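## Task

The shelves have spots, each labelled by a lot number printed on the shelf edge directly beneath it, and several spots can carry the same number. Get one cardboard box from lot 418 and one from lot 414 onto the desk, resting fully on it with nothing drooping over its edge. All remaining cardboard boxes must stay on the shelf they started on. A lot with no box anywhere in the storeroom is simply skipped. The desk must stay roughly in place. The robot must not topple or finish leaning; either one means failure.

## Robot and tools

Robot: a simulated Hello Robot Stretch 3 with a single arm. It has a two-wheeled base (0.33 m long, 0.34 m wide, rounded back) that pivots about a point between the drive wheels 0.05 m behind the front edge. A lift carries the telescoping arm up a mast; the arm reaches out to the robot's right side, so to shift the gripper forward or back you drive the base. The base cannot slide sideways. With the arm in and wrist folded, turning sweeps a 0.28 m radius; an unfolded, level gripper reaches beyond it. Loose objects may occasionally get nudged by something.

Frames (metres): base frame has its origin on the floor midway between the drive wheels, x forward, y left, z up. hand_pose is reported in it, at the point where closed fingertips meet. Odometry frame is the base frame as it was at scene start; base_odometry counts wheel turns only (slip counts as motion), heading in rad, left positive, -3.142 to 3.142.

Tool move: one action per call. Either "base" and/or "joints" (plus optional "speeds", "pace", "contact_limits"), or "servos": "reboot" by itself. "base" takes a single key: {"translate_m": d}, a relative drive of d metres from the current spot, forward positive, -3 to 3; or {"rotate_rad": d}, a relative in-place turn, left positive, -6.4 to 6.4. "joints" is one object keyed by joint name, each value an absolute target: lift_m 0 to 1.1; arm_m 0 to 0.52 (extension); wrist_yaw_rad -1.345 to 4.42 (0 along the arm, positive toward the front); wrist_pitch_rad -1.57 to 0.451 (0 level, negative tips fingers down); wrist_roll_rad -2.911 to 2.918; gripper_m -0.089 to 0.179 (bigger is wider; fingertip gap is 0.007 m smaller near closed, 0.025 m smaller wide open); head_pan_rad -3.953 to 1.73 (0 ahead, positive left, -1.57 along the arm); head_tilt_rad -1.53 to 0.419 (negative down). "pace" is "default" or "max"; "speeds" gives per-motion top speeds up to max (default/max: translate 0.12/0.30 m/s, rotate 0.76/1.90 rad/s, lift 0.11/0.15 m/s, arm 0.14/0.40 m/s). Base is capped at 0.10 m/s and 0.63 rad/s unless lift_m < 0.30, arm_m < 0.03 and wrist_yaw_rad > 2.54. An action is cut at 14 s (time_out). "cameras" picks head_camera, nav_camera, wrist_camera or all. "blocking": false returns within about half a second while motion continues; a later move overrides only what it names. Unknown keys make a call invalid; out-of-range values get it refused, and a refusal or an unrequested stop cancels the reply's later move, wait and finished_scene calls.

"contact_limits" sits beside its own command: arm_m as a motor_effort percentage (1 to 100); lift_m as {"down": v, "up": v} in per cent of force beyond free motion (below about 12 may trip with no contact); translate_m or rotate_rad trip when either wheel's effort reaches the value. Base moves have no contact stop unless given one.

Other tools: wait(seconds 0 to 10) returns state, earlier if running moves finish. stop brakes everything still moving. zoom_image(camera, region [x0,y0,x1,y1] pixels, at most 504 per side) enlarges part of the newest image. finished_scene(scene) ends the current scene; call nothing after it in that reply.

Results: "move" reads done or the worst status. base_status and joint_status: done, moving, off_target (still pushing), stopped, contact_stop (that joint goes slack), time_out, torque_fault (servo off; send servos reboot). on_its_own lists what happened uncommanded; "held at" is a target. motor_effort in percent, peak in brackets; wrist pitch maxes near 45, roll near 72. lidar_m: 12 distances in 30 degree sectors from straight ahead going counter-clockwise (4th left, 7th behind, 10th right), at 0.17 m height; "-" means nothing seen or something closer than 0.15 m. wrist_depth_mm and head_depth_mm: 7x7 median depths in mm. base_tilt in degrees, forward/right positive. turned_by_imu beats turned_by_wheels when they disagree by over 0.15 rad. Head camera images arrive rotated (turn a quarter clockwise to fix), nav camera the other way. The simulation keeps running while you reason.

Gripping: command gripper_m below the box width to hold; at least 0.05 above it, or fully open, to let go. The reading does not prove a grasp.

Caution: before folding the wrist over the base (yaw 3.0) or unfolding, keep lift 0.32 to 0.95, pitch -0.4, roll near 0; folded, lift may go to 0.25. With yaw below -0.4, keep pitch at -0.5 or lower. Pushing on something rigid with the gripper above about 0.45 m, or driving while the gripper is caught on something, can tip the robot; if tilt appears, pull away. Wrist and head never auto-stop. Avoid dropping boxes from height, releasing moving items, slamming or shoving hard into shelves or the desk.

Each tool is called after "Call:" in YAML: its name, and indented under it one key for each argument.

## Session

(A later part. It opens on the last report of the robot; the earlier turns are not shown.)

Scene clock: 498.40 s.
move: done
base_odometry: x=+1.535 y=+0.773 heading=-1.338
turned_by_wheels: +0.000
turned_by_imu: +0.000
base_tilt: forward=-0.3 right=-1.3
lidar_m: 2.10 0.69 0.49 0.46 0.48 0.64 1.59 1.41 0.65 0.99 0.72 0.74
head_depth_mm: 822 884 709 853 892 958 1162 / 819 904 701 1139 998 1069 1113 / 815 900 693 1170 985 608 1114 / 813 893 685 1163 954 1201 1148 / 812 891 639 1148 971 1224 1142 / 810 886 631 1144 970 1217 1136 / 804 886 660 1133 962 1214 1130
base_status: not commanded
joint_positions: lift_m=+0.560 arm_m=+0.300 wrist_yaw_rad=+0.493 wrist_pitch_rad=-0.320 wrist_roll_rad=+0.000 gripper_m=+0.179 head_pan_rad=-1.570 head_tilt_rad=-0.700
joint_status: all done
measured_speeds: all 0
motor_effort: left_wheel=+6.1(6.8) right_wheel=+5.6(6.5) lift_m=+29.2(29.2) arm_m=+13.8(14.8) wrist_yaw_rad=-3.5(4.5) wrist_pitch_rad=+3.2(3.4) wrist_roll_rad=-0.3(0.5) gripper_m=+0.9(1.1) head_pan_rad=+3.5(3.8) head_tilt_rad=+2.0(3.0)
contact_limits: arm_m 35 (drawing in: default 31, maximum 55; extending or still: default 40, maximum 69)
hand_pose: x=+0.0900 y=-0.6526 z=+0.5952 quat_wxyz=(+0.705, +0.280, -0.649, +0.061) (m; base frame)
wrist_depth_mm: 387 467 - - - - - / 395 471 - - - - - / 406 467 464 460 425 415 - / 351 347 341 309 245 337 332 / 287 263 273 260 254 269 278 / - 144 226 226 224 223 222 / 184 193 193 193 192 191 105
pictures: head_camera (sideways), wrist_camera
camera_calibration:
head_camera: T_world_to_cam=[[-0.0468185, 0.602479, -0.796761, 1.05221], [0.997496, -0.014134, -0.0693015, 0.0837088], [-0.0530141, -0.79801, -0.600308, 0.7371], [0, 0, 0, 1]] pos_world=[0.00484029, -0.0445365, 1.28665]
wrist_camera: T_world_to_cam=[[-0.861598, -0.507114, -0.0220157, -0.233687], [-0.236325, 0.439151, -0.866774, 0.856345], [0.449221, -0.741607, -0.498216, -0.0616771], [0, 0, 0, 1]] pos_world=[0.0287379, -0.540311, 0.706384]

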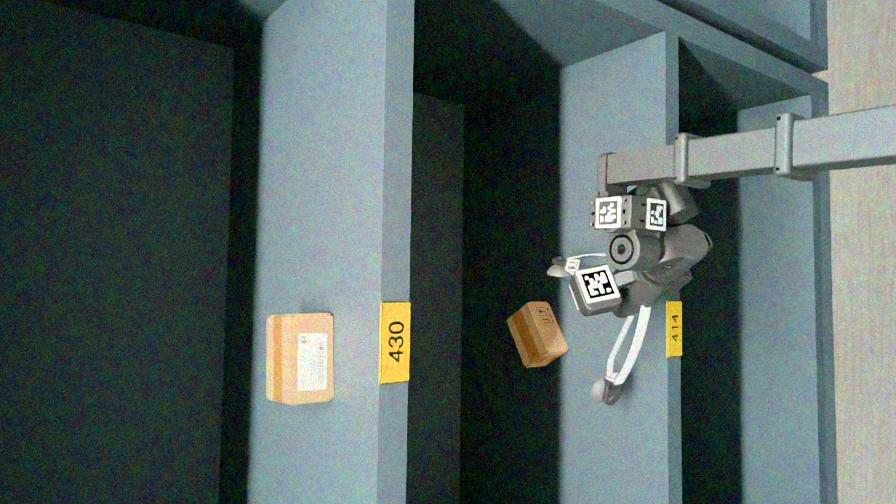

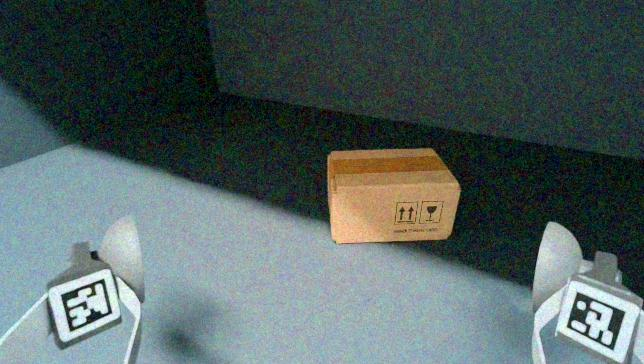

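Call:
move:
  joints: {"lift_m":0.54}

Call:
move:
  joints: {"arm_m":0.405}
  contact_limits: {"arm_m":35}
  cameras: ["wrist_camera","head_camera"]

Scene clock: 525.90 s.
move: done
base_odometry: x=+1.535 y=+0.773 heading=-1.338
turned_by_wheels: +0.000
turned_by_imu: +0.000
base_tilt: forward=-0.4 right=-1.1
lidar_m: 2.10 0.69 0.49 0.46 0.48 0.64 1.59 1.41 0.65 1.00 0.72 0.74
head_depth_mm: 820 886 712 845 893 961 1164 / 818 905 702 1143 993 1138 1116 / 815 900 694 1162 988 617 1106 / 810 894 684 1154 982 1199 1144 / 809 887 639 1148 970 1224 1139 / 808 888 631 1138 968 1213 1134 / 808 881 660 1131 967 1219 1133
base_status: not commanded
joint_positions: lift_m=+0.540 arm_m=+0.300 wrist_yaw_rad=+0.493 wrist_pitch_rad=-0.320 wrist_roll_rad=+0.000 gripper_m=+0.179 head_pan_rad=-1.570 head_tilt_rad=-0.700
joint_status: all done
measured_speeds: all 0
motor_effort: left_wheel=+6.4(6.8) right_wheel=+5.2(6.2) lift_m=+25.5(27.9) arm_m=+12.9(13.5) wrist_yaw_rad=-3.7(3.7) wrist_pitch_rad=+3.2(3.4) wrist_roll_rad=-0.2(0.3) gripper_m=+0.8(1.0) head_pan_rad=+2.5(3.7) head_tilt_rad=+1.4(1.9)
contact_limits: arm_m 35 (drawing in: default 31, maximum 55; extending or still: default 40, maximum 69)
hand_pose: x=+0.0900 y=-0.6526 z=+0.5752 quat_wxyz=(+0.705, +0.280, -0.649, +0.061) (m; base frame)
wrist_depth_mm: 389 467 - - - - - / 396 476 524 - - - - / 388 413 410 408 271 376 370 / 309 307 304 274 237 297 296 / 254 233 241 240 238 237 245 / 118 144 200 199 199 197 - / 162 171 170 170 169 164 107
pictures: none

Scene clock: 527.90 s.
move: done
base_odometry: x=+1.535 y=+0.773 heading=-1.338
turned_by_wheels: +0.000
turned_by_imu: +0.000
base_tilt: forward=-0.5 right=-1.2
lidar_m: 2.10 0.69 0.49 0.46 0.48 0.64 1.59 1.41 0.65 0.99 0.72 0.74
head_depth_mm: 821 889 711 849 896 960 1157 / 820 903 702 1135 996 1142 1137 / 816 896 695 1172 741 606 1126 / 814 892 685 1160 764 1233 1146 / 810 890 640 1152 944 1225 1140 / 810 887 633 1139 962 1222 1137 / 804 882 659 1130 960 1211 1134
base_status: not commanded
joint_positions: lift_m=+0.540 arm_m=+0.405 wrist_yaw_rad=+0.493 wrist_pitch_rad=-0.320 wrist_roll_rad=+0.000 gripper_m=+0.179 head_pan_rad=-1.570 head_tilt_rad=-0.700
joint_status: all done
measured_speeds: all 0
motor_effort: left_wheel=+6.6(7.1) right_wheel=+4.8(6.0) lift_m=+29.6(31.2) arm_m=+12.1(14.7) wrist_yaw_rad=-3.0(4.9) wrist_pitch_rad=+3.2(3.4) wrist_roll_rad=-0.1(0.3) gripper_m=+0.7(1.0) head_pan_rad=+2.6(3.6) head_tilt_rad=+1.0(1.9)
contact_limits: arm_m 35 (drawing in: default 31, maximum 55; extending or still: default 40, maximum 69)
hand_pose: x=+0.0900 y=-0.7576 z=+0.5752 quat_wxyz=(+0.705, +0.280, -0.649, +0.061) (m; base frame)
wrist_depth_mm: 390 457 - - - - - / 402 480 - - - - - / 393 413 407 383 355 - - / 308 305 302 300 300 296 281 / 254 231 168 160 179 237 244 / 118 144 163 159 184 197 195 / 162 170 167 169 168 164 107
pictures: head_camera (sideways), wrist_camera
camera_calibration:
head_camera: T_world_to_cam=[[-0.0468185, 0.602479, -0.796761, 1.05221], [0.997496, -0.014134, -0.0693015, 0.0837088], [-0.0530141, -0.79801, -0.600308, 0.7371], [0, 0, 0, 1]] pos_world=[0.00484029, -0.0445365, 1.28665]
wrist_camera: T_world_to_cam=[[-0.861619, -0.507078, -0.0219908, -0.287368], [-0.236267, 0.439054, -0.866839, 0.8851], [0.44921, -0.741689, -0.498104, -0.149639], [0, 0, 0, 1]] pos_world=[0.0287379, -0.645311, 0.686384]

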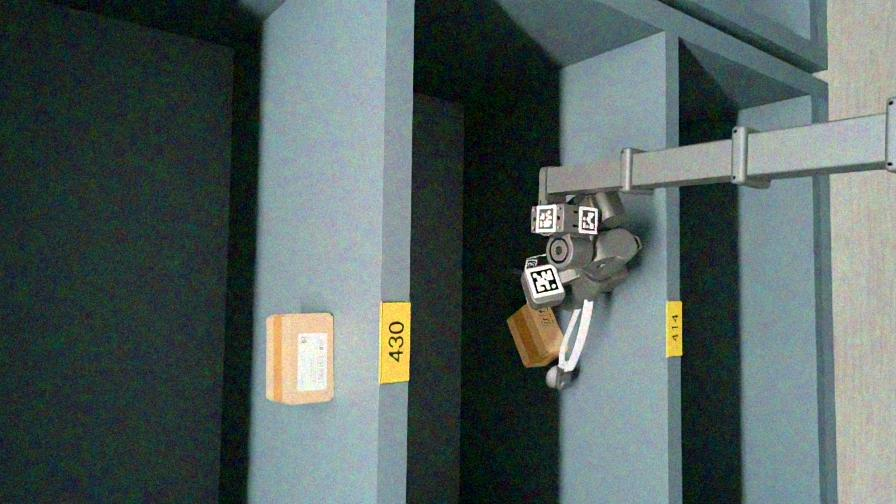

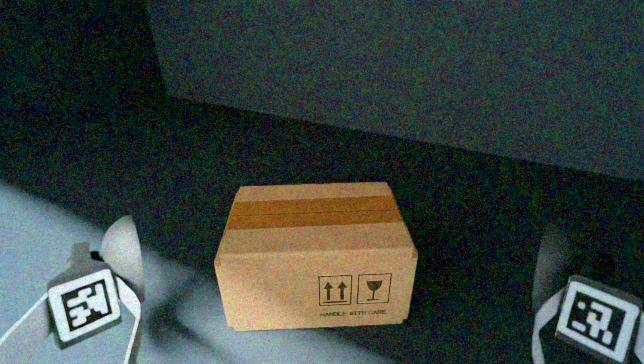

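Call:
move:
  base: {"translate_m":0.033}
  joints: {"arm_m":0.43}
  contact_limits: {"arm_m":35}
  cameras: ["wrist_camera"]

Call:
move:
  joints: {"gripper_m":0.055}
  cameras: ["wrist_camera"]

Call:
move:
  joints: {"lift_m":0.61}
  cameras: ["wrist_camera"]

Scene clock: 538.03 s.
move: done
base_odometry: x=+1.542 y=+0.741 heading=-1.338
turned_by_wheels: +0.000
turned_by_imu: +0.000
base_tilt: forward=-0.4 right=-1.0
lidar_m: 2.11 0.69 0.49 0.47 0.48 0.64 1.60 1.44 0.67 0.99 0.70 0.74
head_depth_mm: 819 902 711 925 940 968 1140 / 819 903 703 1179 995 1161 1149 / 816 895 697 1164 746 605 1126 / 809 892 684 1159 785 1231 1150 / 812 891 632 1145 945 1228 1142 / 803 885 639 1144 956 1223 1135 / 804 877 662 1130 965 1217 1134
base_status: done
joint_positions: lift_m=+0.540 arm_m=+0.430 wrist_yaw_rad=+0.493 wrist_pitch_rad=-0.320 wrist_roll_rad=+0.000 gripper_m=+0.179 head_pan_rad=-1.570 head_tilt_rad=-0.700
joint_status: all done
measured_speeds: all 0
motor_effort: left_wheel=+4.6(9.7) right_wheel=+7.2(10.2) lift_m=+24.9(27.3) arm_m=+12.6(14.7) wrist_yaw_rad=-3.2(4.3) wrist_pitch_rad=+3.3(3.3) wrist_roll_rad=-0.3(0.4) gripper_m=+0.7(1.0) head_pan_rad=+2.2(2.9) head_tilt_rad=+0.8(1.7)
contact_limits: arm_m 35 (drawing in: default 31, maximum 55; extending or still: default 40, maximum 69)
hand_pose: x=+0.0900 y=-0.7826 z=+0.5752 quat_wxyz=(+0.705, +0.280, -0.649, +0.061) (m; base frame)
wrist_depth_mm: 363 424 - - - - - / 374 443 - - - - - / 381 416 410 378 - - - / 307 304 304 302 299 295 280 / 253 233 241 160 159 236 244 / 118 144 187 133 132 190 196 / 161 171 121 120 120 159 107
pictures: wrist_camera
camera_calibration:
wrist_camera: T_world_to_cam=[[-0.861619, -0.507078, -0.0219908, -0.300045], [-0.236267, 0.439054, -0.866839, 0.896077], [0.44921, -0.741689, -0.498104, -0.168182], [0, 0, 0, 1]] pos_world=[0.0287379, -0.670311, 0.686384]

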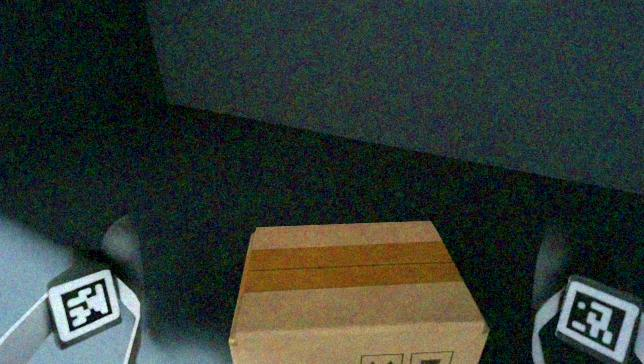

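Scene clock: 539.80 s.
move: done
base_odometry: x=+1.542 y=+0.741 heading=-1.338
turned_by_wheels: +0.000
turned_by_imu: +0.000
base_tilt: forward=-0.3 right=-1.3
lidar_m: 2.11 0.69 0.49 0.47 0.48 0.64 1.60 1.44 0.67 0.99 0.70 0.74
head_depth_mm: 822 905 711 926 943 966 1139 / 820 901 703 1173 994 1163 1143 / 816 895 696 1170 747 606 1125 / 813 890 687 1161 783 1239 1149 / 809 893 631 1149 946 1220 1142 / 806 886 638 1140 970 1217 1137 / 804 884 659 1134 960 1216 1139
base_status: not commanded
joint_positions: lift_m=+0.540 arm_m=+0.430 wrist_yaw_rad=+0.489 wrist_pitch_rad=-0.312 wrist_roll_rad=+0.000 gripper_m=+0.056 head_pan_rad=-1.570 head_tilt_rad=-0.700
joint_status: all done
measured_speeds: all 0
motor_effort: left_wheel=+4.0(4.9) right_wheel=+6.7(7.9) lift_m=+23.6(25.7) arm_m=+12.1(13.7) wrist_yaw_rad=+1.4(3.4) wrist_pitch_rad=+1.8(3.3) wrist_roll_rad=-0.1(0.4) gripper_m=-15.6(89.7) head_pan_rad=+2.6(2.9) head_tilt_rad=+0.6(1.4)
contact_limits: arm_m 35 (drawing in: default 31, maximum 55; extending or still: default 40, maximum 69)
hand_pose: x=+0.0895 y=-0.7839 z=+0.5772 quat_wxyz=(+0.705, +0.276, -0.651, +0.062) (m; base frame)
wrist_depth_mm: 365 423 - - - - - / 375 441 - - - - - / 374 427 397 392 - - - / 315 314 311 307 307 291 274 / 249 247 158 164 157 241 240 / 205 197 134 140 135 193 199 / 179 163 121 123 122 162 170
pictures: wrist_camera
camera_calibration:
wrist_camera: T_world_to_cam=[[-0.863657, -0.503613, -0.0216979, -0.298237], [-0.230936, 0.433565, -0.871028, 0.895844], [0.448069, -0.747258, -0.490754, -0.176377], [0, 0, 0, 1]] pos_world=[0.0283374, -0.670402, 0.687276]

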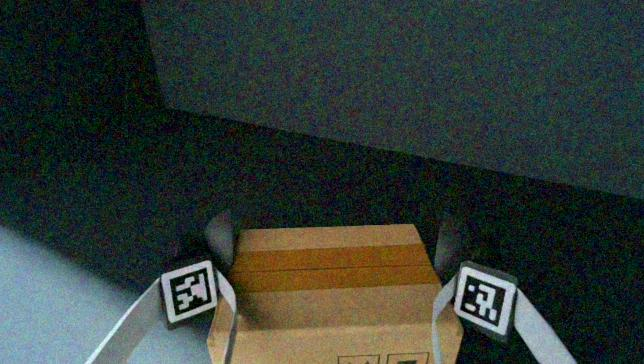

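Scene clock: 541.27 s.
move: done
base_odometry: x=+1.542 y=+0.741 heading=-1.338
turned_by_wheels: +0.000
turned_by_imu: +0.000
base_tilt: forward=-0.4 right=-1.2
lidar_m: 2.11 0.69 0.49 0.47 0.48 0.64 1.60 1.43 0.67 0.99 0.70 0.74
head_depth_mm: 820 902 709 928 941 970 1144 / 818 902 701 1172 998 886 434 / 816 895 692 725 673 857 1132 / 811 891 686 1143 804 1230 1151 / 810 892 631 1129 944 1224 1139 / 808 885 638 1143 969 1223 1135 / 802 879 662 1127 961 1213 1136
base_status: not commanded
joint_positions: lift_m=+0.610 arm_m=+0.430 wrist_yaw_rad=+0.489 wrist_pitch_rad=-0.322 wrist_roll_rad=+0.000 gripper_m=+0.056 head_pan_rad=-1.570 head_tilt_rad=-0.700
joint_status: all done
measured_speeds: all 0
motor_effort: left_wheel=+4.1(4.4) right_wheel=+7.3(8.0) lift_m=+31.3(33.5) arm_m=+10.6(12.3) wrist_yaw_rad=+1.2(1.9) wrist_pitch_rad=+3.6(3.8) wrist_roll_rad=-0.2(0.3) gripper_m=-16.0(16.2) head_pan_rad=+2.2(2.7) head_tilt_rad=+0.5(1.2)
contact_limits: arm_m 35 (drawing in: default 31, maximum 55; extending or still: default 40, maximum 69)
hand_pose: x=+0.0890 y=-0.7829 z=+0.6448 quat_wxyz=(+0.705, +0.279, -0.650, +0.059) (m; base frame)
wrist_depth_mm: 366 425 - - - - - / 376 443 - - - - - / 389 470 - - - - - / 398 445 445 415 - - - / 353 353 158 164 157 331 - / 294 282 136 140 135 287 285 / 258 235 120 123 122 232 245
pictures: wrist_camera
camera_calibration:
wrist_camera: T_world_to_cam=[[-0.863786, -0.503376, -0.0220733, -0.296346], [-0.235104, 0.441407, -0.86596, 0.957459], [0.445647, -0.742814, -0.499627, -0.132887], [0, 0, 0, 1]] pos_world=[0.0283431, -0.670513, 0.756185]

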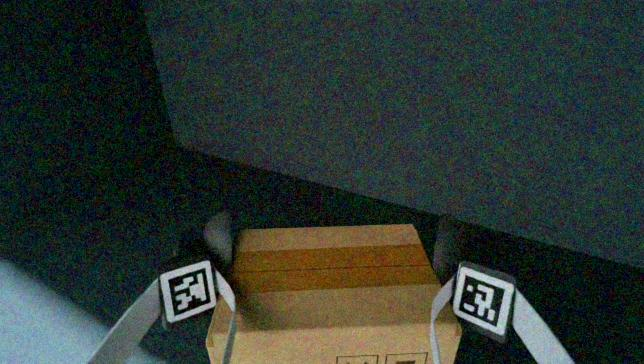

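Call:
move:
  joints: {"arm_m":0.0}

Call:
move:
  joints: {"wrist_yaw_rad":2.3,"wrist_pitch_rad":-0.3,"head_pan_rad":0,"head_tilt_rad":-0.4}
  speeds: {"wrist_yaw_rad":1.2}
  cameras: ["wrist_camera","nav_camera"]

Call:
move:
  base: {"translate_m":-1.0}

Call:
move:
  base: {"translate_m":-0.65}
  cameras: ["wrist_camera","nav_camera"]

Scene clock: 560.20 s.
move: done
base_odometry: x=+1.542 y=+0.741 heading=-1.338
turned_by_wheels: +0.000
turned_by_imu: +0.000
base_tilt: forward=-0.4 right=-1.3
lidar_m: 2.11 0.69 0.49 0.47 0.48 0.64 1.60 1.44 0.67 0.99 0.70 0.74
head_depth_mm: 823 905 710 926 942 964 1139 / 820 904 703 1182 993 1220 1158 / 814 893 692 1168 987 1241 1154 / 817 895 684 1160 981 1234 1153 / 810 888 632 1150 973 1222 592 / 805 884 640 1143 969 1222 617 / 804 880 662 1135 963 1213 1129
base_status: not commanded
joint_positions: lift_m=+0.610 arm_m=+0.001 wrist_yaw_rad=+0.489 wrist_pitch_rad=-0.322 wrist_roll_rad=+0.000 gripper_m=+0.056 head_pan_rad=-1.570 head_tilt_rad=-0.700
joint_status: all done
measured_speeds: all 0
motor_effort: left_wheel=+3.8(4.6) right_wheel=+6.8(8.2) lift_m=+28.2(30.4) arm_m=-12.9(14.4) wrist_yaw_rad=+0.1(1.9) wrist_pitch_rad=+3.6(3.7) wrist_roll_rad=+0.0(0.4) gripper_m=-15.5(16.2) head_pan_rad=+1.0(2.6) head_tilt_rad=-0.2(1.1)
hand_pose: x=+0.0890 y=-0.3535 z=+0.6448 quat_wxyz=(+0.705, +0.279, -0.649, +0.059) (m; base frame)
wrist_depth_mm: - 455 501 - - - - / - 482 - - - - - / - 511 - - - 513 537 / - - 482 442 442 434 433 / - - 152 164 163 346 346 / - 122 136 140 135 314 301 / 878 124 120 123 122 - -
pictures: none

Scene clock: 562.43 s.
move: done
base_odometry: x=+1.542 y=+0.741 heading=-1.338
turned_by_wheels: +0.000
turned_by_imu: +0.000
base_tilt: forward=-0.2 right=-1.3
lidar_m: 2.11 0.69 0.49 0.47 0.48 0.64 1.60 1.44 0.67 0.99 0.70 0.74
head_depth_mm: 1949 1631 1369 1437 1492 1621 1374 / 1993 2105 2225 2314 2197 1696 1434 / 2001 2120 2262 2414 2448 1801 1413 / 1992 2121 2257 2413 2450 1783 1411 / 1991 2105 2250 2405 2410 1767 1416 / 1955 2075 2227 2348 2263 1748 1410 / 1524 1541 1553 1580 1603 1590 1384
base_status: not commanded
joint_positions: lift_m=+0.610 arm_m=+0.001 wrist_yaw_rad=+2.297 wrist_pitch_rad=-0.322 wrist_roll_rad=+0.000 gripper_m=+0.056 head_pan_rad=+0.008 head_tilt_rad=-0.394
joint_status: all done
measured_speeds: translate_m=+0.000 rotate_rad=+0.000 lift_m=+0.000 arm_m=+0.000 wrist_yaw_rad=+0.000 wrist_pitch_rad=+0.000 wrist_roll_rad=+0.000 head_pan_rad=-0.024 head_tilt_rad=+0.000
motor_effort: left_wheel=+3.8(4.3) right_wheel=+7.2(7.8) lift_m=+27.2(28.7) arm_m=-9.9(12.7) wrist_yaw_rad=+1.7(5.2) wrist_pitch_rad=+3.7(5.8) wrist_roll_rad=-0.2(0.5) gripper_m=-15.8(16.0) head_pan_rad=-2.9(6.1) head_tilt_rad=-2.8(6.8)
hand_pose: x=+0.1548 y=+0.0107 z=+0.6448 quat_wxyz=(+0.390, +0.683, -0.182, +0.590) (m; base frame)
wrist_depth_mm: 420 485 - - - - - / 431 503 - - - - - / 449 513 - - - - - / 465 526 - - - - - / 491 539 152 164 157 - - / 513 - 136 140 135 936 977 / 510 100 120 123 123 785 833
pictures: nav_camera (sideways), wrist_camera
camera_calibration:
nav_camera: T_world_to_cam=[[0.359141, 0.0200144, 0.933069, -1.17347], [0.0238764, -0.99964, 0.0122523, 0.0340523], [0.932978, 0.017878, -0.35949, 0.415355], [0, 0, 0, 1]] pos_world=[0.0331103, 0.0501006, 1.24382]
wrist_camera: T_world_to_cam=[[0.692484, -0.721094, -0.0221261, -0.078504], [-0.373844, -0.332443, -0.865865, 0.652264], [0.617014, 0.607869, -0.499789, 0.386464], [0, 0, 0, 1]] pos_world=[0.059754, -0.0746875, 0.756185]

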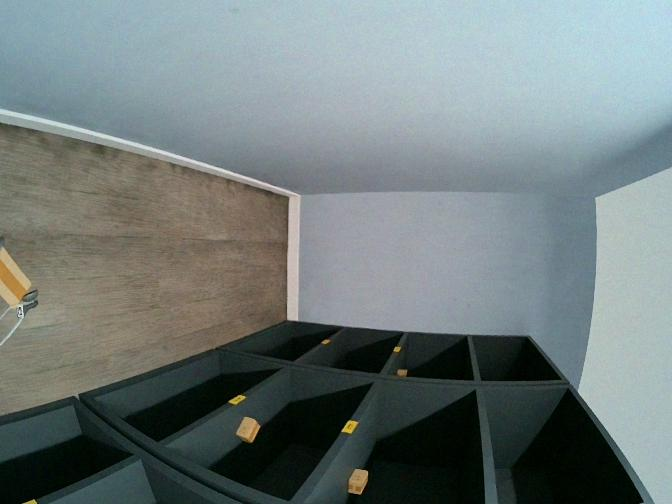

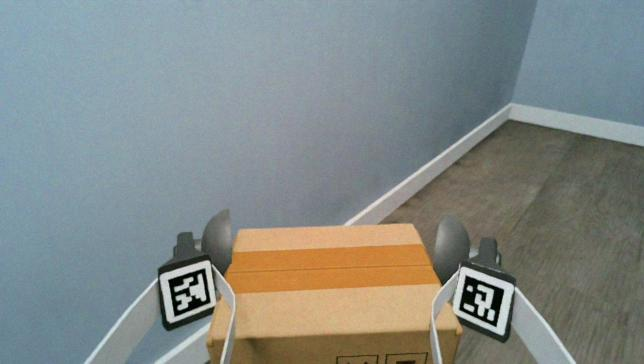

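Scene clock: 573.57 s.
move: done
base_odometry: x=+1.312 y=+1.714 heading=-1.338
turned_by_wheels: +0.000
turned_by_imu: -0.001
base_tilt: forward=-0.3 right=-1.2
lidar_m: 1.94 0.63 0.45 0.43 0.44 0.59 1.39 1.43 0.67 1.03 0.77 0.81
head_depth_mm: 2005 1816 1427 1503 1555 1681 1387 / 2068 2182 2286 2387 2186 1717 1416 / 2887 3001 3229 3322 2419 1775 1414 / 2799 3026 3205 3331 2405 1766 1401 / 2831 3007 3198 3356 2390 1751 1398 / 2353 2399 2465 2517 2232 1754 1393 / 1453 1468 1474 1504 1525 1544 1348
base_status: done
joint_positions: lift_m=+0.610 arm_m=+0.001 wrist_yaw_rad=+2.297 wrist_pitch_rad=-0.322 wrist_roll_rad=+0.000 gripper_m=+0.056 head_pan_rad=+0.000 head_tilt_rad=-0.400
joint_status: not commanded
measured_speeds: all 0
motor_effort: left_wheel=-0.7(9.7) right_wheel=-11.3(14.6) lift_m=+23.9(27.8) arm_m=+0.6(10.8) wrist_yaw_rad=+2.6(3.9) wrist_pitch_rad=+3.5(3.7) wrist_roll_rad=-0.1(0.5) gripper_m=-15.5(16.3) head_pan_rad=-3.3(3.8) head_tilt_rad=-4.0(5.0)
hand_pose: x=+0.1547 y=+0.0107 z=+0.6448 quat_wxyz=(+0.390, +0.683, -0.182, +0.590) (m; base frame)
wrist_depth_mm: 387 451 526 - - - - / 403 473 534 - - - - / 420 492 - - - - - / 438 506 - - - - - / 449 516 151 158 157 - - / 477 124 136 140 135 934 970 / 476 99 121 123 122 784 820
pictures: none

Scene clock: 581.20 s.
move: done
base_odometry: x=+1.162 y=+2.346 heading=-1.338
turned_by_wheels: +0.000
turned_by_imu: -0.001
base_tilt: forward=-0.3 right=-1.3
lidar_m: 1.83 0.59 0.42 0.40 0.41 0.55 0.75 0.77 1.03 2.54 0.66 1.29
head_depth_mm: 1783 1859 1970 2143 1628 1445 1384 / 2617 2679 2082 2161 2256 1798 1414 / 3337 3564 3655 3243 2406 1783 1413 / 3389 3590 3851 3726 2395 1783 1407 / 3294 3539 3828 3638 2373 1752 1384 / 2223 2280 2290 2372 2148 1760 1391 / 1365 1383 1394 1412 1434 1455 1332
base_status: done
joint_positions: lift_m=+0.610 arm_m=+0.001 wrist_yaw_rad=+2.297 wrist_pitch_rad=-0.322 wrist_roll_rad=+0.000 gripper_m=+0.056 head_pan_rad=+0.000 head_tilt_rad=-0.400
joint_status: not commanded
measured_speeds: all 0
motor_effort: left_wheel=-0.7(9.6) right_wheel=-11.3(15.2) lift_m=+27.0(27.8) arm_m=+7.9(9.0) wrist_yaw_rad=+1.6(3.7) wrist_pitch_rad=+3.6(3.8) wrist_roll_rad=+0.0(0.5) gripper_m=-15.3(16.1) head_pan_rad=-2.7(3.8) head_tilt_rad=-2.0(4.0)
hand_pose: x=+0.1547 y=+0.0107 z=+0.6448 quat_wxyz=(+0.390, +0.683, -0.182, +0.590) (m; base frame)
wrist_depth_mm: 367 432 507 - - - - / 386 445 514 - - - - / 397 463 535 - - - - / 416 489 - - - - - / 429 497 152 157 157 - - / 451 124 136 140 135 936 967 / 452 100 121 123 123 779 820
pictures: nav_camera (sideways), wrist_camera
camera_calibration:
nav_camera: T_world_to_cam=[[0.365252, 0.0170444, 0.930753, -1.1705], [0.0156274, -0.999804, 0.0121763, 0.0341846], [0.930778, 0.0100979, -0.365446, 0.423212], [0, 0, 0, 1]] pos_world=[0.0330752, 0.0498547, 1.24369]
wrist_camera: T_world_to_cam=[[0.692597, -0.720985, -0.0221351, -0.078496], [-0.373798, -0.332497, -0.865864, 0.652256], [0.616915, 0.607969, -0.499789, 0.386478], [0, 0, 0, 1]] pos_world=[0.0597541, -0.0746877, 0.756185]

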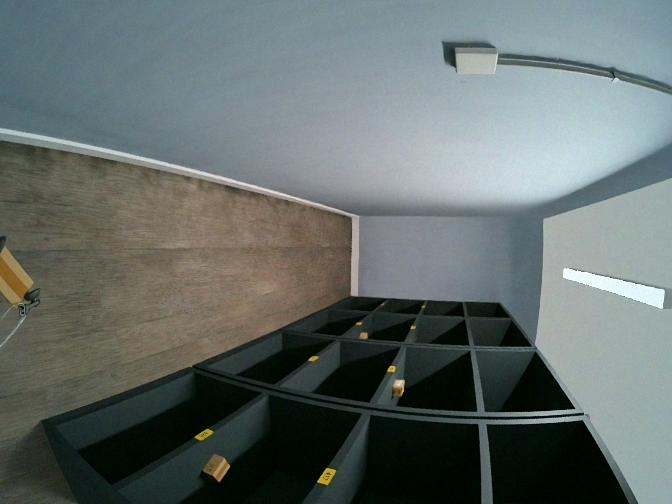

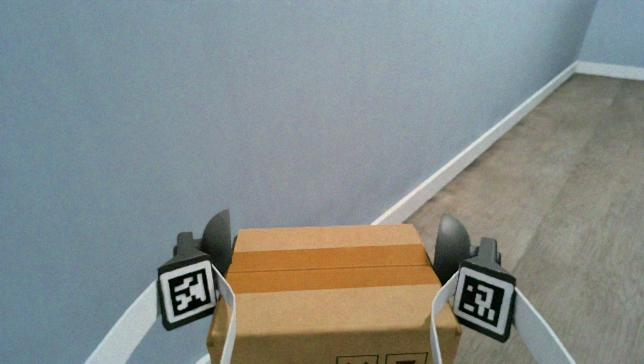

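Call:
move:
  base: {"translate_m":-0.27}

Call:
move:
  base: {"rotate_rad":1.64}
  pace: "max"
  cameras: ["nav_camera"]

Scene clock: 594.80 s.
move: done
base_odometry: x=+1.099 y=+2.609 heading=-1.338
turned_by_wheels: +0.000
turned_by_imu: +0.000
base_tilt: forward=-0.3 right=-1.3
lidar_m: 1.78 0.58 0.41 0.39 0.40 0.51 0.48 0.49 0.66 1.64 0.82 0.84
head_depth_mm: 2003 2078 1880 1512 1560 1660 1382 / 2833 2170 2291 2392 2316 1751 1425 / 3578 3743 - 3351 2408 1777 1407 / 3600 3820 - 3726 2388 1769 1407 / 3592 3750 - 3698 2388 1771 1393 / 2172 2209 2236 2287 2149 1745 1397 / 1331 1345 1355 1382 1405 1420 1327
base_status: done
joint_positions: lift_m=+0.610 arm_m=+0.001 wrist_yaw_rad=+2.297 wrist_pitch_rad=-0.322 wrist_roll_rad=+0.000 gripper_m=+0.056 head_pan_rad=+0.000 head_tilt_rad=-0.400
joint_status: not commanded
measured_speeds: all 0
motor_effort: left_wheel=-2.2(9.6) right_wheel=-9.6(14.8) lift_m=+30.0(30.0) arm_m=+12.3(12.7) wrist_yaw_rad=+3.1(3.9) wrist_pitch_rad=+3.5(3.7) wrist_roll_rad=-0.2(0.3) gripper_m=-15.8(16.1) head_pan_rad=-2.5(3.7) head_tilt_rad=+0.1(1.8)
hand_pose: x=+0.1547 y=+0.0107 z=+0.6448 quat_wxyz=(+0.390, +0.683, -0.182, +0.590) (m; base frame)
wrist_depth_mm: 360 421 501 - - - - / 374 434 510 - - - - / 387 456 524 - - - - / 404 486 - - - - - / 422 491 151 158 157 - - / 443 124 136 140 135 952 964 / 444 100 120 123 122 790 828
pictures: none

Scene clock: 598.33 s.
move: done
base_odometry: x=+1.099 y=+2.609 heading=+0.302
turned_by_wheels: +1.640
turned_by_imu: +1.613
base_tilt: forward=-0.3 right=-1.2
lidar_m: 0.39 0.41 0.50 0.48 0.50 0.69 2.00 0.82 1.53 1.44 0.55 0.40
head_depth_mm: 296 315 337 362 392 425 465 / 296 315 337 363 391 426 466 / 296 316 338 363 392 426 467 / 296 315 337 363 392 425 467 / 296 315 338 362 392 425 466 / 297 315 337 363 391 426 466 / 297 316 337 363 392 426 467
base_status: done
joint_positions: lift_m=+0.610 arm_m=+0.001 wrist_yaw_rad=+2.297 wrist_pitch_rad=-0.322 wrist_roll_rad=+0.000 gripper_m=+0.056 head_pan_rad=+0.000 head_tilt_rad=-0.400
joint_status: not commanded
measured_speeds: all 0
motor_effort: left_wheel=-9.0(12.8) right_wheel=+9.0(12.7) lift_m=+30.1(31.0) arm_m=+2.4(12.8) wrist_yaw_rad=+3.4(3.5) wrist_pitch_rad=+3.7(3.8) wrist_roll_rad=+0.0(0.4) gripper_m=-15.8(16.0) head_pan_rad=-3.1(3.5) head_tilt_rad=+1.0(1.6)
hand_pose: x=+0.1547 y=+0.0107 z=+0.6448 quat_wxyz=(+0.390, +0.683, -0.182, +0.590) (m; base frame)
wrist_depth_mm: 419 483 542 428 352 289 250 / 437 504 586 462 372 303 258 / 454 524 625 489 387 319 272 / 475 559 680 507 413 338 283 / 501 569 154 164 157 345 299 / 513 124 136 140 135 350 311 / 525 123 120 123 123 388 322
pictures: nav_camera (sideways)
camera_calibration:
nav_camera: T_world_to_cam=[[0.365252, 0.0170444, 0.930753, -1.1705], [0.0156274, -0.999804, 0.0121763, 0.0341846], [0.930778, 0.0100979, -0.365446, 0.423212], [0, 0, 0, 1]] pos_world=[0.0330752, 0.0498547, 1.24369]

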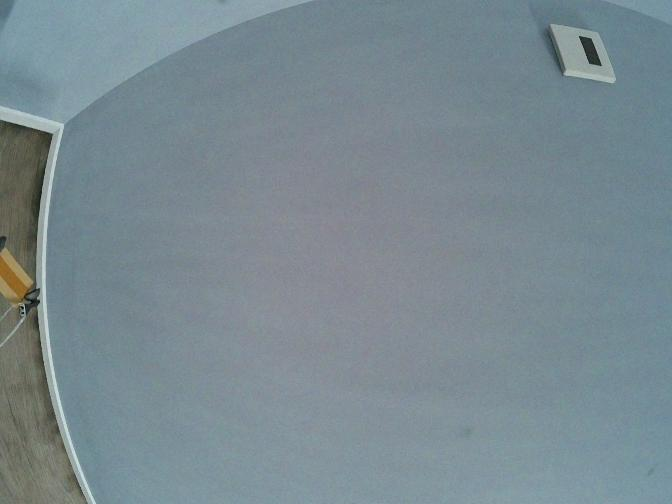

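Call:
move:
  base: {"translate_m":-1.05}

Call:
move:
  base: {"translate_m":-1.05}
  joints: {"head_tilt_rad":-0.5}

Call:
move:
  base: {"rotate_rad":-1.6}
  pace: "max"
  joints: {"head_pan_rad":-0.4}
  cameras: ["nav_camera","head_camera"]

Scene clock: 617.13 s.
move: done
base_odometry: x=+0.097 y=+2.297 heading=+0.302
turned_by_wheels: +0.000
turned_by_imu: -0.001
base_tilt: forward=-0.3 right=-1.1
lidar_m: 1.43 0.69 0.51 0.50 0.52 0.71 2.06 2.07 2.39 0.52 0.54 1.48
head_depth_mm: 1193 1280 1360 1457 1566 1681 1424 / 1195 1274 1359 1459 1581 1685 1421 / 1193 1271 1365 1461 1580 1685 1409 / 1198 1272 1356 1456 1573 1668 1405 / 1198 1276 1357 1464 1577 1679 1393 / 1192 1272 1358 1458 1565 1674 1398 / 1197 1259 1352 1422 1510 1529 1376
base_status: done
joint_positions: lift_m=+0.610 arm_m=+0.001 wrist_yaw_rad=+2.297 wrist_pitch_rad=-0.322 wrist_roll_rad=+0.000 gripper_m=+0.056 head_pan_rad=+0.000 head_tilt_rad=-0.400
joint_status: not commanded
measured_speeds: all 0
motor_effort: left_wheel=-7.9(13.1) right_wheel=-2.9(11.4) lift_m=+29.6(32.0) arm_m=-1.3(13.2) wrist_yaw_rad=+1.5(4.0) wrist_pitch_rad=+3.6(3.8) wrist_roll_rad=+0.2(0.5) gripper_m=-15.5(16.4) head_pan_rad=-3.1(3.6) head_tilt_rad=+4.6(5.3)
hand_pose: x=+0.1547 y=+0.0108 z=+0.6448 quat_wxyz=(+0.390, +0.683, -0.182, +0.590) (m; base frame)
wrist_depth_mm: 428 505 591 - - - - / 453 519 601 - - - - / 469 549 630 - - - - / 487 576 - - - - - / 511 589 152 163 157 - - / 533 124 136 140 135 945 968 / 539 124 120 123 122 784 835
pictures: none

Scene clock: 628.77 s.
move: done
base_odometry: x=-0.906 y=+1.985 heading=+0.302
turned_by_wheels: +0.000
turned_by_imu: -0.001
base_tilt: forward=-0.1 right=-1.1
lidar_m: 1.88 0.72 0.53 0.51 0.53 0.73 1.27 1.25 1.22 3.74 1.41 1.13
head_depth_mm: 2074 2182 2317 1391 1359 1363 1319 / 2044 2239 2397 2603 2100 1610 1320 / 2059 2222 2407 2593 2101 1613 1314 / 2057 2232 2404 2622 2073 1594 1303 / 2068 2207 2429 2606 2050 1592 1295 / 2019 2164 2230 2298 1973 1579 1290 / 1432 1452 1481 1521 1564 1474 1286
base_status: done
joint_positions: lift_m=+0.610 arm_m=+0.001 wrist_yaw_rad=+2.297 wrist_pitch_rad=-0.322 wrist_roll_rad=+0.000 gripper_m=+0.056 head_pan_rad=+0.000 head_tilt_rad=-0.500
joint_status: all done
measured_speeds: all 0
motor_effort: left_wheel=-5.9(12.6) right_wheel=-4.5(11.5) lift_m=+28.7(30.8) arm_m=+9.6(10.3) wrist_yaw_rad=+2.0(3.4) wrist_pitch_rad=+3.6(3.7) wrist_roll_rad=-0.2(0.4) gripper_m=-15.7(16.1) head_pan_rad=-2.9(3.6) head_tilt_rad=-4.3(6.0)
hand_pose: x=+0.1547 y=+0.0108 z=+0.6448 quat_wxyz=(+0.390, +0.683, -0.182, +0.590) (m; base frame)
wrist_depth_mm: 447 509 598 - - - - / 463 532 614 - - - - / 484 561 - - - - - / 507 587 - - - - - / 527 596 152 164 156 - - / 545 124 136 140 135 948 958 / 553 123 120 123 122 801 832
pictures: none

Scene clock: 632.27 s.
move: done
base_odometry: x=-0.906 y=+1.985 heading=-1.298
turned_by_wheels: -1.600
turned_by_imu: -1.574
base_tilt: forward=-0.3 right=-1.2
lidar_m: 3.74 1.43 1.14 2.00 0.73 0.53 0.51 0.53 0.73 1.27 1.27 1.22
head_depth_mm: 1598 1660 1721 1383 1802 1603 1326 / 1842 1922 1978 1360 1433 1524 1320 / 2195 2314 2238 1338 1928 1615 1307 / 2662 2786 2311 1515 1983 1608 1300 / 3480 3800 2286 2716 2069 1603 1298 / 3388 3692 3788 2874 2036 1582 1298 / 3350 3632 3813 2834 2021 1573 1286
base_status: done
joint_positions: lift_m=+0.610 arm_m=+0.001 wrist_yaw_rad=+2.297 wrist_pitch_rad=-0.322 wrist_roll_rad=+0.000 gripper_m=+0.056 head_pan_rad=-0.400 head_tilt_rad=-0.500
joint_status: all done
measured_speeds: all 0
motor_effort: left_wheel=+8.1(11.5) right_wheel=-9.5(14.3) lift_m=+27.8(29.0) arm_m=+4.8(10.9) wrist_yaw_rad=+2.1(3.2) wrist_pitch_rad=+3.6(3.7) wrist_roll_rad=-0.1(0.4) gripper_m=-15.2(16.2) head_pan_rad=+3.2(6.5) head_tilt_rad=-3.2(4.7)
hand_pose: x=+0.1547 y=+0.0107 z=+0.6448 quat_wxyz=(+0.390, +0.683, -0.182, +0.590) (m; base frame)
wrist_depth_mm: - - - - - - - / - - - - - - - / - - - - - - - / - - - - - - - / - - 158 164 157 - - / - 124 136 140 135 938 968 / 891 124 120 123 122 780 837
pictures: head_camera (sideways), nav_camera (sideways)
camera_calibration:
head_camera: T_world_to_cam=[[-0.416382, 0.126013, -0.900415, 1.18969], [0.415022, 0.907493, -0.0649168, 0.0815906], [0.808939, -0.400722, -0.430162, 0.510519], [0, 0, 0, 1]] pos_world=[0.0485245, -0.0193828, 1.29611]
nav_camera: T_world_to_cam=[[0.426839, -0.162182, 0.889666, -1.11726], [-0.374226, -0.927278, 0.0105048, 0.0387337], [0.823264, -0.33742, -0.456491, 0.542334], [0, 0, 0, 1]] pos_world=[0.044902, 0.0377108, 1.24115]

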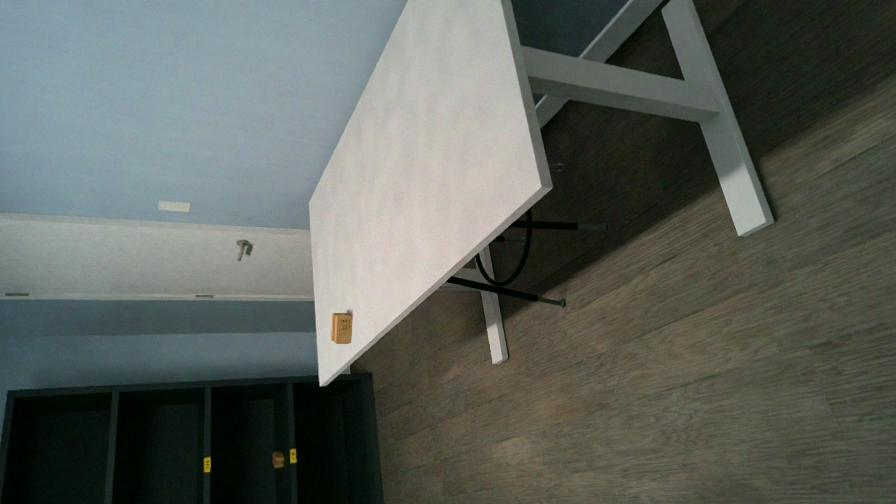

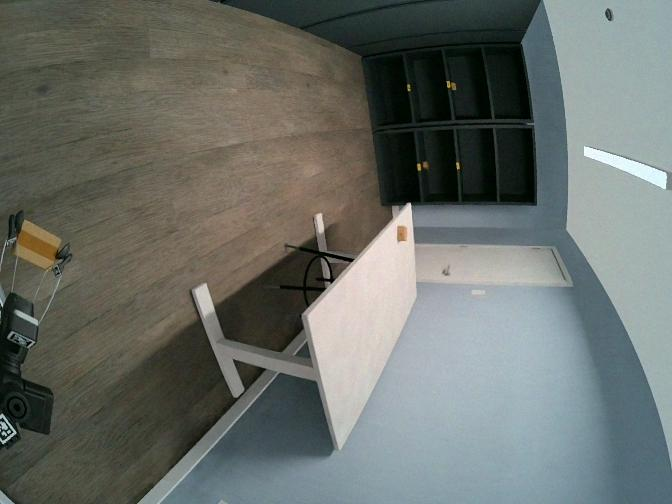

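Call:
move:
  base: {"translate_m":1.15}
  joints: {"lift_m":0.85}

Call:
move:
  joints: {"wrist_yaw_rad":0.49,"head_pan_rad":-1.57,"head_tilt_rad":-0.6}
  cameras: ["head_camera"]

Scene clock: 657.83 s.
move: done
base_odometry: x=-0.596 y=+0.877 heading=-1.298
turned_by_wheels: +0.000
turned_by_imu: +0.000
base_tilt: forward=-0.3 right=-1.2
lidar_m: 2.62 1.44 1.06 1.01 1.05 1.71 1.65 1.72 0.85 0.85 0.80 1.29
head_depth_mm: 1585 1660 1734 1375 953 784 1288 / 1822 1894 1993 1356 986 1567 1318 / 2177 2275 2391 1342 1863 1570 1311 / 2672 2855 3042 2743 2085 1606 1310 / 2577 2742 3007 2850 2040 1590 1299 / 2539 2729 2977 2781 2041 1592 1298 / 2436 2600 2797 2710 2018 1567 1287
base_status: done
joint_positions: lift_m=+0.850 arm_m=+0.001 wrist_yaw_rad=+2.297 wrist_pitch_rad=-0.323 wrist_roll_rad=+0.000 gripper_m=+0.056 head_pan_rad=-0.400 head_tilt_rad=-0.500
joint_status: all done
measured_speeds: all 0
motor_effort: left_wheel=+3.1(13.4) right_wheel=+7.5(10.4) lift_m=+24.5(35.0) arm_m=-8.9(13.3) wrist_yaw_rad=+1.3(3.5) wrist_pitch_rad=+3.6(3.9) wrist_roll_rad=-0.3(0.5) gripper_m=-15.4(16.2) head_pan_rad=+2.3(4.0) head_tilt_rad=-0.3(3.1)
hand_pose: x=+0.1547 y=+0.0107 z=+0.8846 quat_wxyz=(+0.390, +0.683, -0.182, +0.590) (m; base frame)
wrist_depth_mm: - - - - - - - / - - - - - - - / - - - - - - - / - - - - - - - / - - 158 164 163 - - / - 124 136 140 135 - - / - 125 120 123 122 - -
pictures: none

Scene clock: 659.83 s.
move: done
base_odometry: x=-0.596 y=+0.877 heading=-1.298
turned_by_wheels: +0.000
turned_by_imu: +0.000
base_tilt: forward=-0.2 right=-1.3
lidar_m: 2.62 1.44 1.06 1.01 1.05 1.70 1.65 1.71 0.85 0.85 0.80 1.30
head_depth_mm: 1049 1152 1278 1415 844 734 1344 / 1046 1149 1279 1124 837 731 - / 1047 1148 1269 1112 829 725 1269 / 1046 1144 1277 1101 822 718 330 / 1041 1142 1271 1090 818 458 293 / 1044 1144 1274 1079 812 457 432 / 1037 1144 1266 1068 806 686 1184
base_status: not commanded
joint_positions: lift_m=+0.850 arm_m=+0.001 wrist_yaw_rad=+0.493 wrist_pitch_rad=-0.323 wrist_roll_rad=+0.000 gripper_m=+0.056 head_pan_rad=-1.578 head_tilt_rad=-0.600
joint_status: all done
measured_speeds: translate_m=+0.000 rotate_rad=+0.000 lift_m=+0.000 arm_m=+0.000 wrist_yaw_rad=+0.000 wrist_pitch_rad=+0.000 wrist_roll_rad=+0.000 head_pan_rad=+0.024 head_tilt_rad=+0.000
motor_effort: left_wheel=+3.1(3.8) right_wheel=+7.2(7.9) lift_m=+24.9(25.8) arm_m=-8.2(9.6) wrist_yaw_rad=-3.1(6.1) wrist_pitch_rad=+3.7(3.9) wrist_roll_rad=-0.1(0.5) gripper_m=-15.1(16.1) head_pan_rad=+3.5(4.9) head_tilt_rad=-5.3(8.8)
hand_pose: x=+0.0899 y=-0.3529 z=+0.8846 quat_wxyz=(+0.705, +0.281, -0.649, +0.060) (m; base frame)
wrist_depth_mm: - - - - - - - / - - - - - - - / - - - - - - - / - - - - - - - / - - 151 158 151 - - / - 124 136 140 135 - - / - 124 121 123 122 123 -
pictures: head_camera (sideways)
camera_calibration:
head_camera: T_world_to_cam=[[-0.0424326, 0.520234, -0.852969, 1.12549], [0.997291, -0.0292924, -0.0674779, 0.0813703], [-0.0600898, -0.853521, -0.517582, 0.629489], [0, 0, 0, 1]] pos_world=[0.00443346, -0.0458531, 1.29131]

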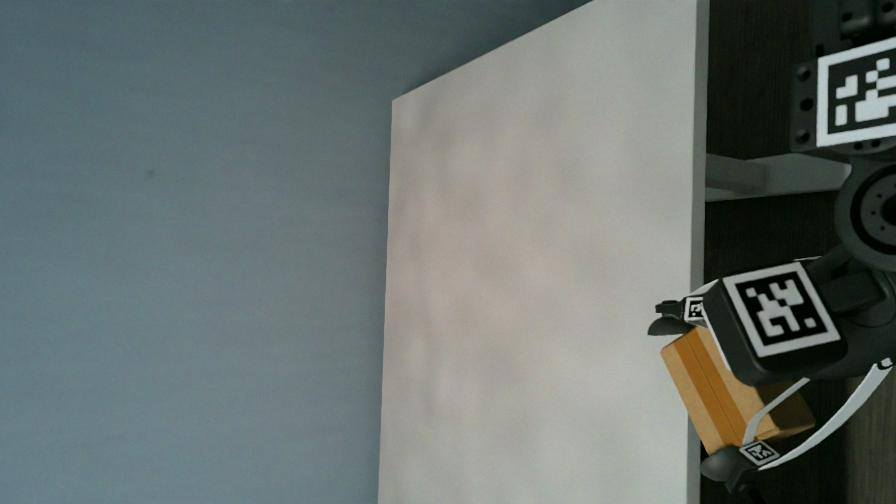

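Call:
move:
  joints: {"arm_m":0.31}
  contact_limits: {"arm_m":40}

Call:
move:
  joints: {"lift_m":0.76}

Call:
move:
  joints: {"lift_m":0.69}
  speeds: {"lift_m":0.03}
  contact_limits: {"lift_m":{"down":13}}
  cameras: ["head_camera"]

Scene clock: 671.03 s.
move: done
base_odometry: x=-0.596 y=+0.877 heading=-1.298
turned_by_wheels: +0.000
turned_by_imu: +0.000
base_tilt: forward=-0.3 right=-1.3
lidar_m: 2.62 1.44 1.06 1.01 1.05 1.71 1.65 1.71 0.85 0.84 0.80 1.29
head_depth_mm: 1049 1148 1277 1408 346 288 - / 1043 1151 1275 473 359 705 1234 / 1046 1150 1273 466 773 724 1202 / 1043 1146 1273 557 742 1351 1226 / 1043 1143 1272 732 789 1354 1218 / 1044 1148 1266 1080 812 1342 1216 / 1041 1148 1266 1072 809 1114 1216
base_status: not commanded
joint_positions: lift_m=+0.850 arm_m=+0.310 wrist_yaw_rad=+0.493 wrist_pitch_rad=-0.323 wrist_roll_rad=+0.000 gripper_m=+0.056 head_pan_rad=-1.570 head_tilt_rad=-0.600
joint_status: all done
measured_speeds: all 0
motor_effort: left_wheel=+3.2(3.8) right_wheel=+6.7(8.1) lift_m=+26.0(26.6) arm_m=+13.3(15.1) wrist_yaw_rad=-3.5(4.5) wrist_pitch_rad=+3.8(3.9) wrist_roll_rad=-0.2(0.4) gripper_m=-15.3(16.1) head_pan_rad=+3.0(4.0) head_tilt_rad=-4.2(5.8)
contact_limits: arm_m 40 (drawing in: default 31, maximum 55; extending or still: default 40, maximum 69)
hand_pose: x=+0.0899 y=-0.6624 z=+0.8846 quat_wxyz=(+0.705, +0.281, -0.649, +0.060) (m; base frame)
wrist_depth_mm: - - - - - - - / - - - - - - - / - - - - - - - / - - - - - - - / - - 152 157 151 - - / - - 136 140 135 - - / - 92 121 123 123 - -
pictures: none

Scene clock: 672.70 s.
move: done
base_odometry: x=-0.596 y=+0.877 heading=-1.298
turned_by_wheels: +0.000
turned_by_imu: +0.000
base_tilt: forward=-0.3 right=-1.1
lidar_m: 2.62 1.44 1.06 1.01 1.05 1.71 1.65 1.71 0.85 0.85 0.80 1.29
head_depth_mm: 1043 1147 1280 1410 844 713 313 / 1044 1150 1275 1123 502 371 326 / 1046 1150 1282 1108 510 726 1204 / 1040 1147 1276 1102 536 1350 1225 / 1044 1149 1272 1091 738 1354 1224 / 1045 1146 1275 1079 784 1344 1219 / 1043 1145 1273 1068 805 1112 1208
base_status: not commanded
joint_positions: lift_m=+0.760 arm_m=+0.310 wrist_yaw_rad=+0.493 wrist_pitch_rad=-0.323 wrist_roll_rad=+0.000 gripper_m=+0.056 head_pan_rad=-1.570 head_tilt_rad=-0.600
joint_status: all done
measured_speeds: all 0
motor_effort: left_wheel=+3.6(3.9) right_wheel=+6.9(7.9) lift_m=+23.7(27.1) arm_m=+11.7(13.4) wrist_yaw_rad=-3.0(4.5) wrist_pitch_rad=+3.8(3.9) wrist_roll_rad=-0.3(0.4) gripper_m=-15.4(16.0) head_pan_rad=+3.4(3.9) head_tilt_rad=-3.9(5.4)
contact_limits: arm_m 40 (drawing in: default 31, maximum 55; extending or still: default 40, maximum 69)
hand_pose: x=+0.0899 y=-0.6624 z=+0.7946 quat_wxyz=(+0.705, +0.281, -0.649, +0.060) (m; base frame)
wrist_depth_mm: - - - - - - - / - - - - - - - / - - - - - - - / - - - - - - - / - - 151 157 152 - - / - - 136 140 135 - - / - 92 121 123 123 - -
pictures: none

Scene clock: 675.47 s.
move: done
base_odometry: x=-0.596 y=+0.877 heading=-1.298
turned_by_wheels: +0.000
turned_by_imu: -0.002
base_tilt: forward=-0.5 right=-1.5
lidar_m: 2.61 1.44 1.06 1.01 1.05 1.72 1.65 1.71 0.85 0.84 0.80 1.29
head_depth_mm: 1054 1148 1277 1412 845 735 1250 / 1049 1157 1281 1124 839 475 380 / 1043 1156 1276 1120 561 682 1205 / 1048 1154 1273 1108 631 1357 1230 / 1045 1150 1273 1095 763 1355 1229 / 1047 1147 1276 1091 788 1345 1221 / 1049 1145 1268 1075 807 1107 1216
base_status: not commanded
joint_positions: lift_m=+0.690 arm_m=+0.310 wrist_yaw_rad=+0.493 wrist_pitch_rad=-0.169 wrist_roll_rad=+0.000 gripper_m=+0.056 head_pan_rad=-1.570 head_tilt_rad=-0.600
joint_status: all done
measured_speeds: all 0
on_its_own: wrist_pitch_rad is at rest, and its effort (-24.5) is outside its rest range (-8 to +12)
motor_effort: left_wheel=+2.6(3.7) right_wheel=+4.8(8.0) lift_m=+8.4(26.1) arm_m=+9.4(12.4) wrist_yaw_rad=-3.0(4.5) wrist_pitch_rad=-24.5(24.8) wrist_roll_rad=-0.2(0.4) gripper_m=-15.7(16.2) head_pan_rad=+2.9(3.9) head_tilt_rad=-3.1(4.9)
contact_limits: arm_m 40 (drawing in: default 31, maximum 55; extending or still: default 40, maximum 69); lift_m down 13 (down: maximum 72; up: maximum 65)
hand_pose: x=+0.0962 y=-0.6739 z=+0.7618 quat_wxyz=(+0.698, +0.230, -0.668, +0.114) (m; base frame)
wrist_depth_mm: - - - - - - - / - - - - - - - / - - - - - - - / - - - - - - - / - - 153 156 156 - - / - - 133 141 135 - - / - - 119 120 121 113 -
pictures: head_camera (sideways)
camera_calibration:
head_camera: T_world_to_cam=[[-0.0467354, 0.520275, -0.852719, 1.1252], [0.9975, -0.0209978, -0.067482, 0.0813491], [-0.0530144, -0.85374, -0.517993, 0.630004], [0, 0, 0, 1]] pos_world=[0.00484054, -0.0458475, 1.29131]

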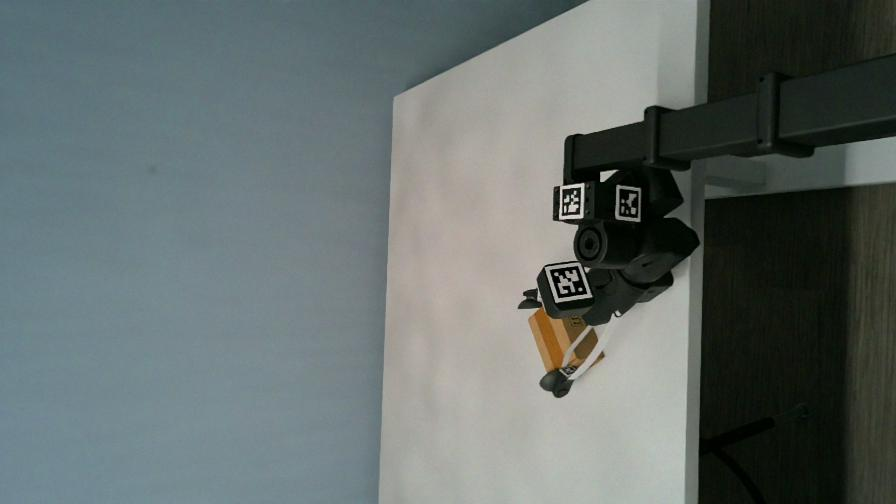

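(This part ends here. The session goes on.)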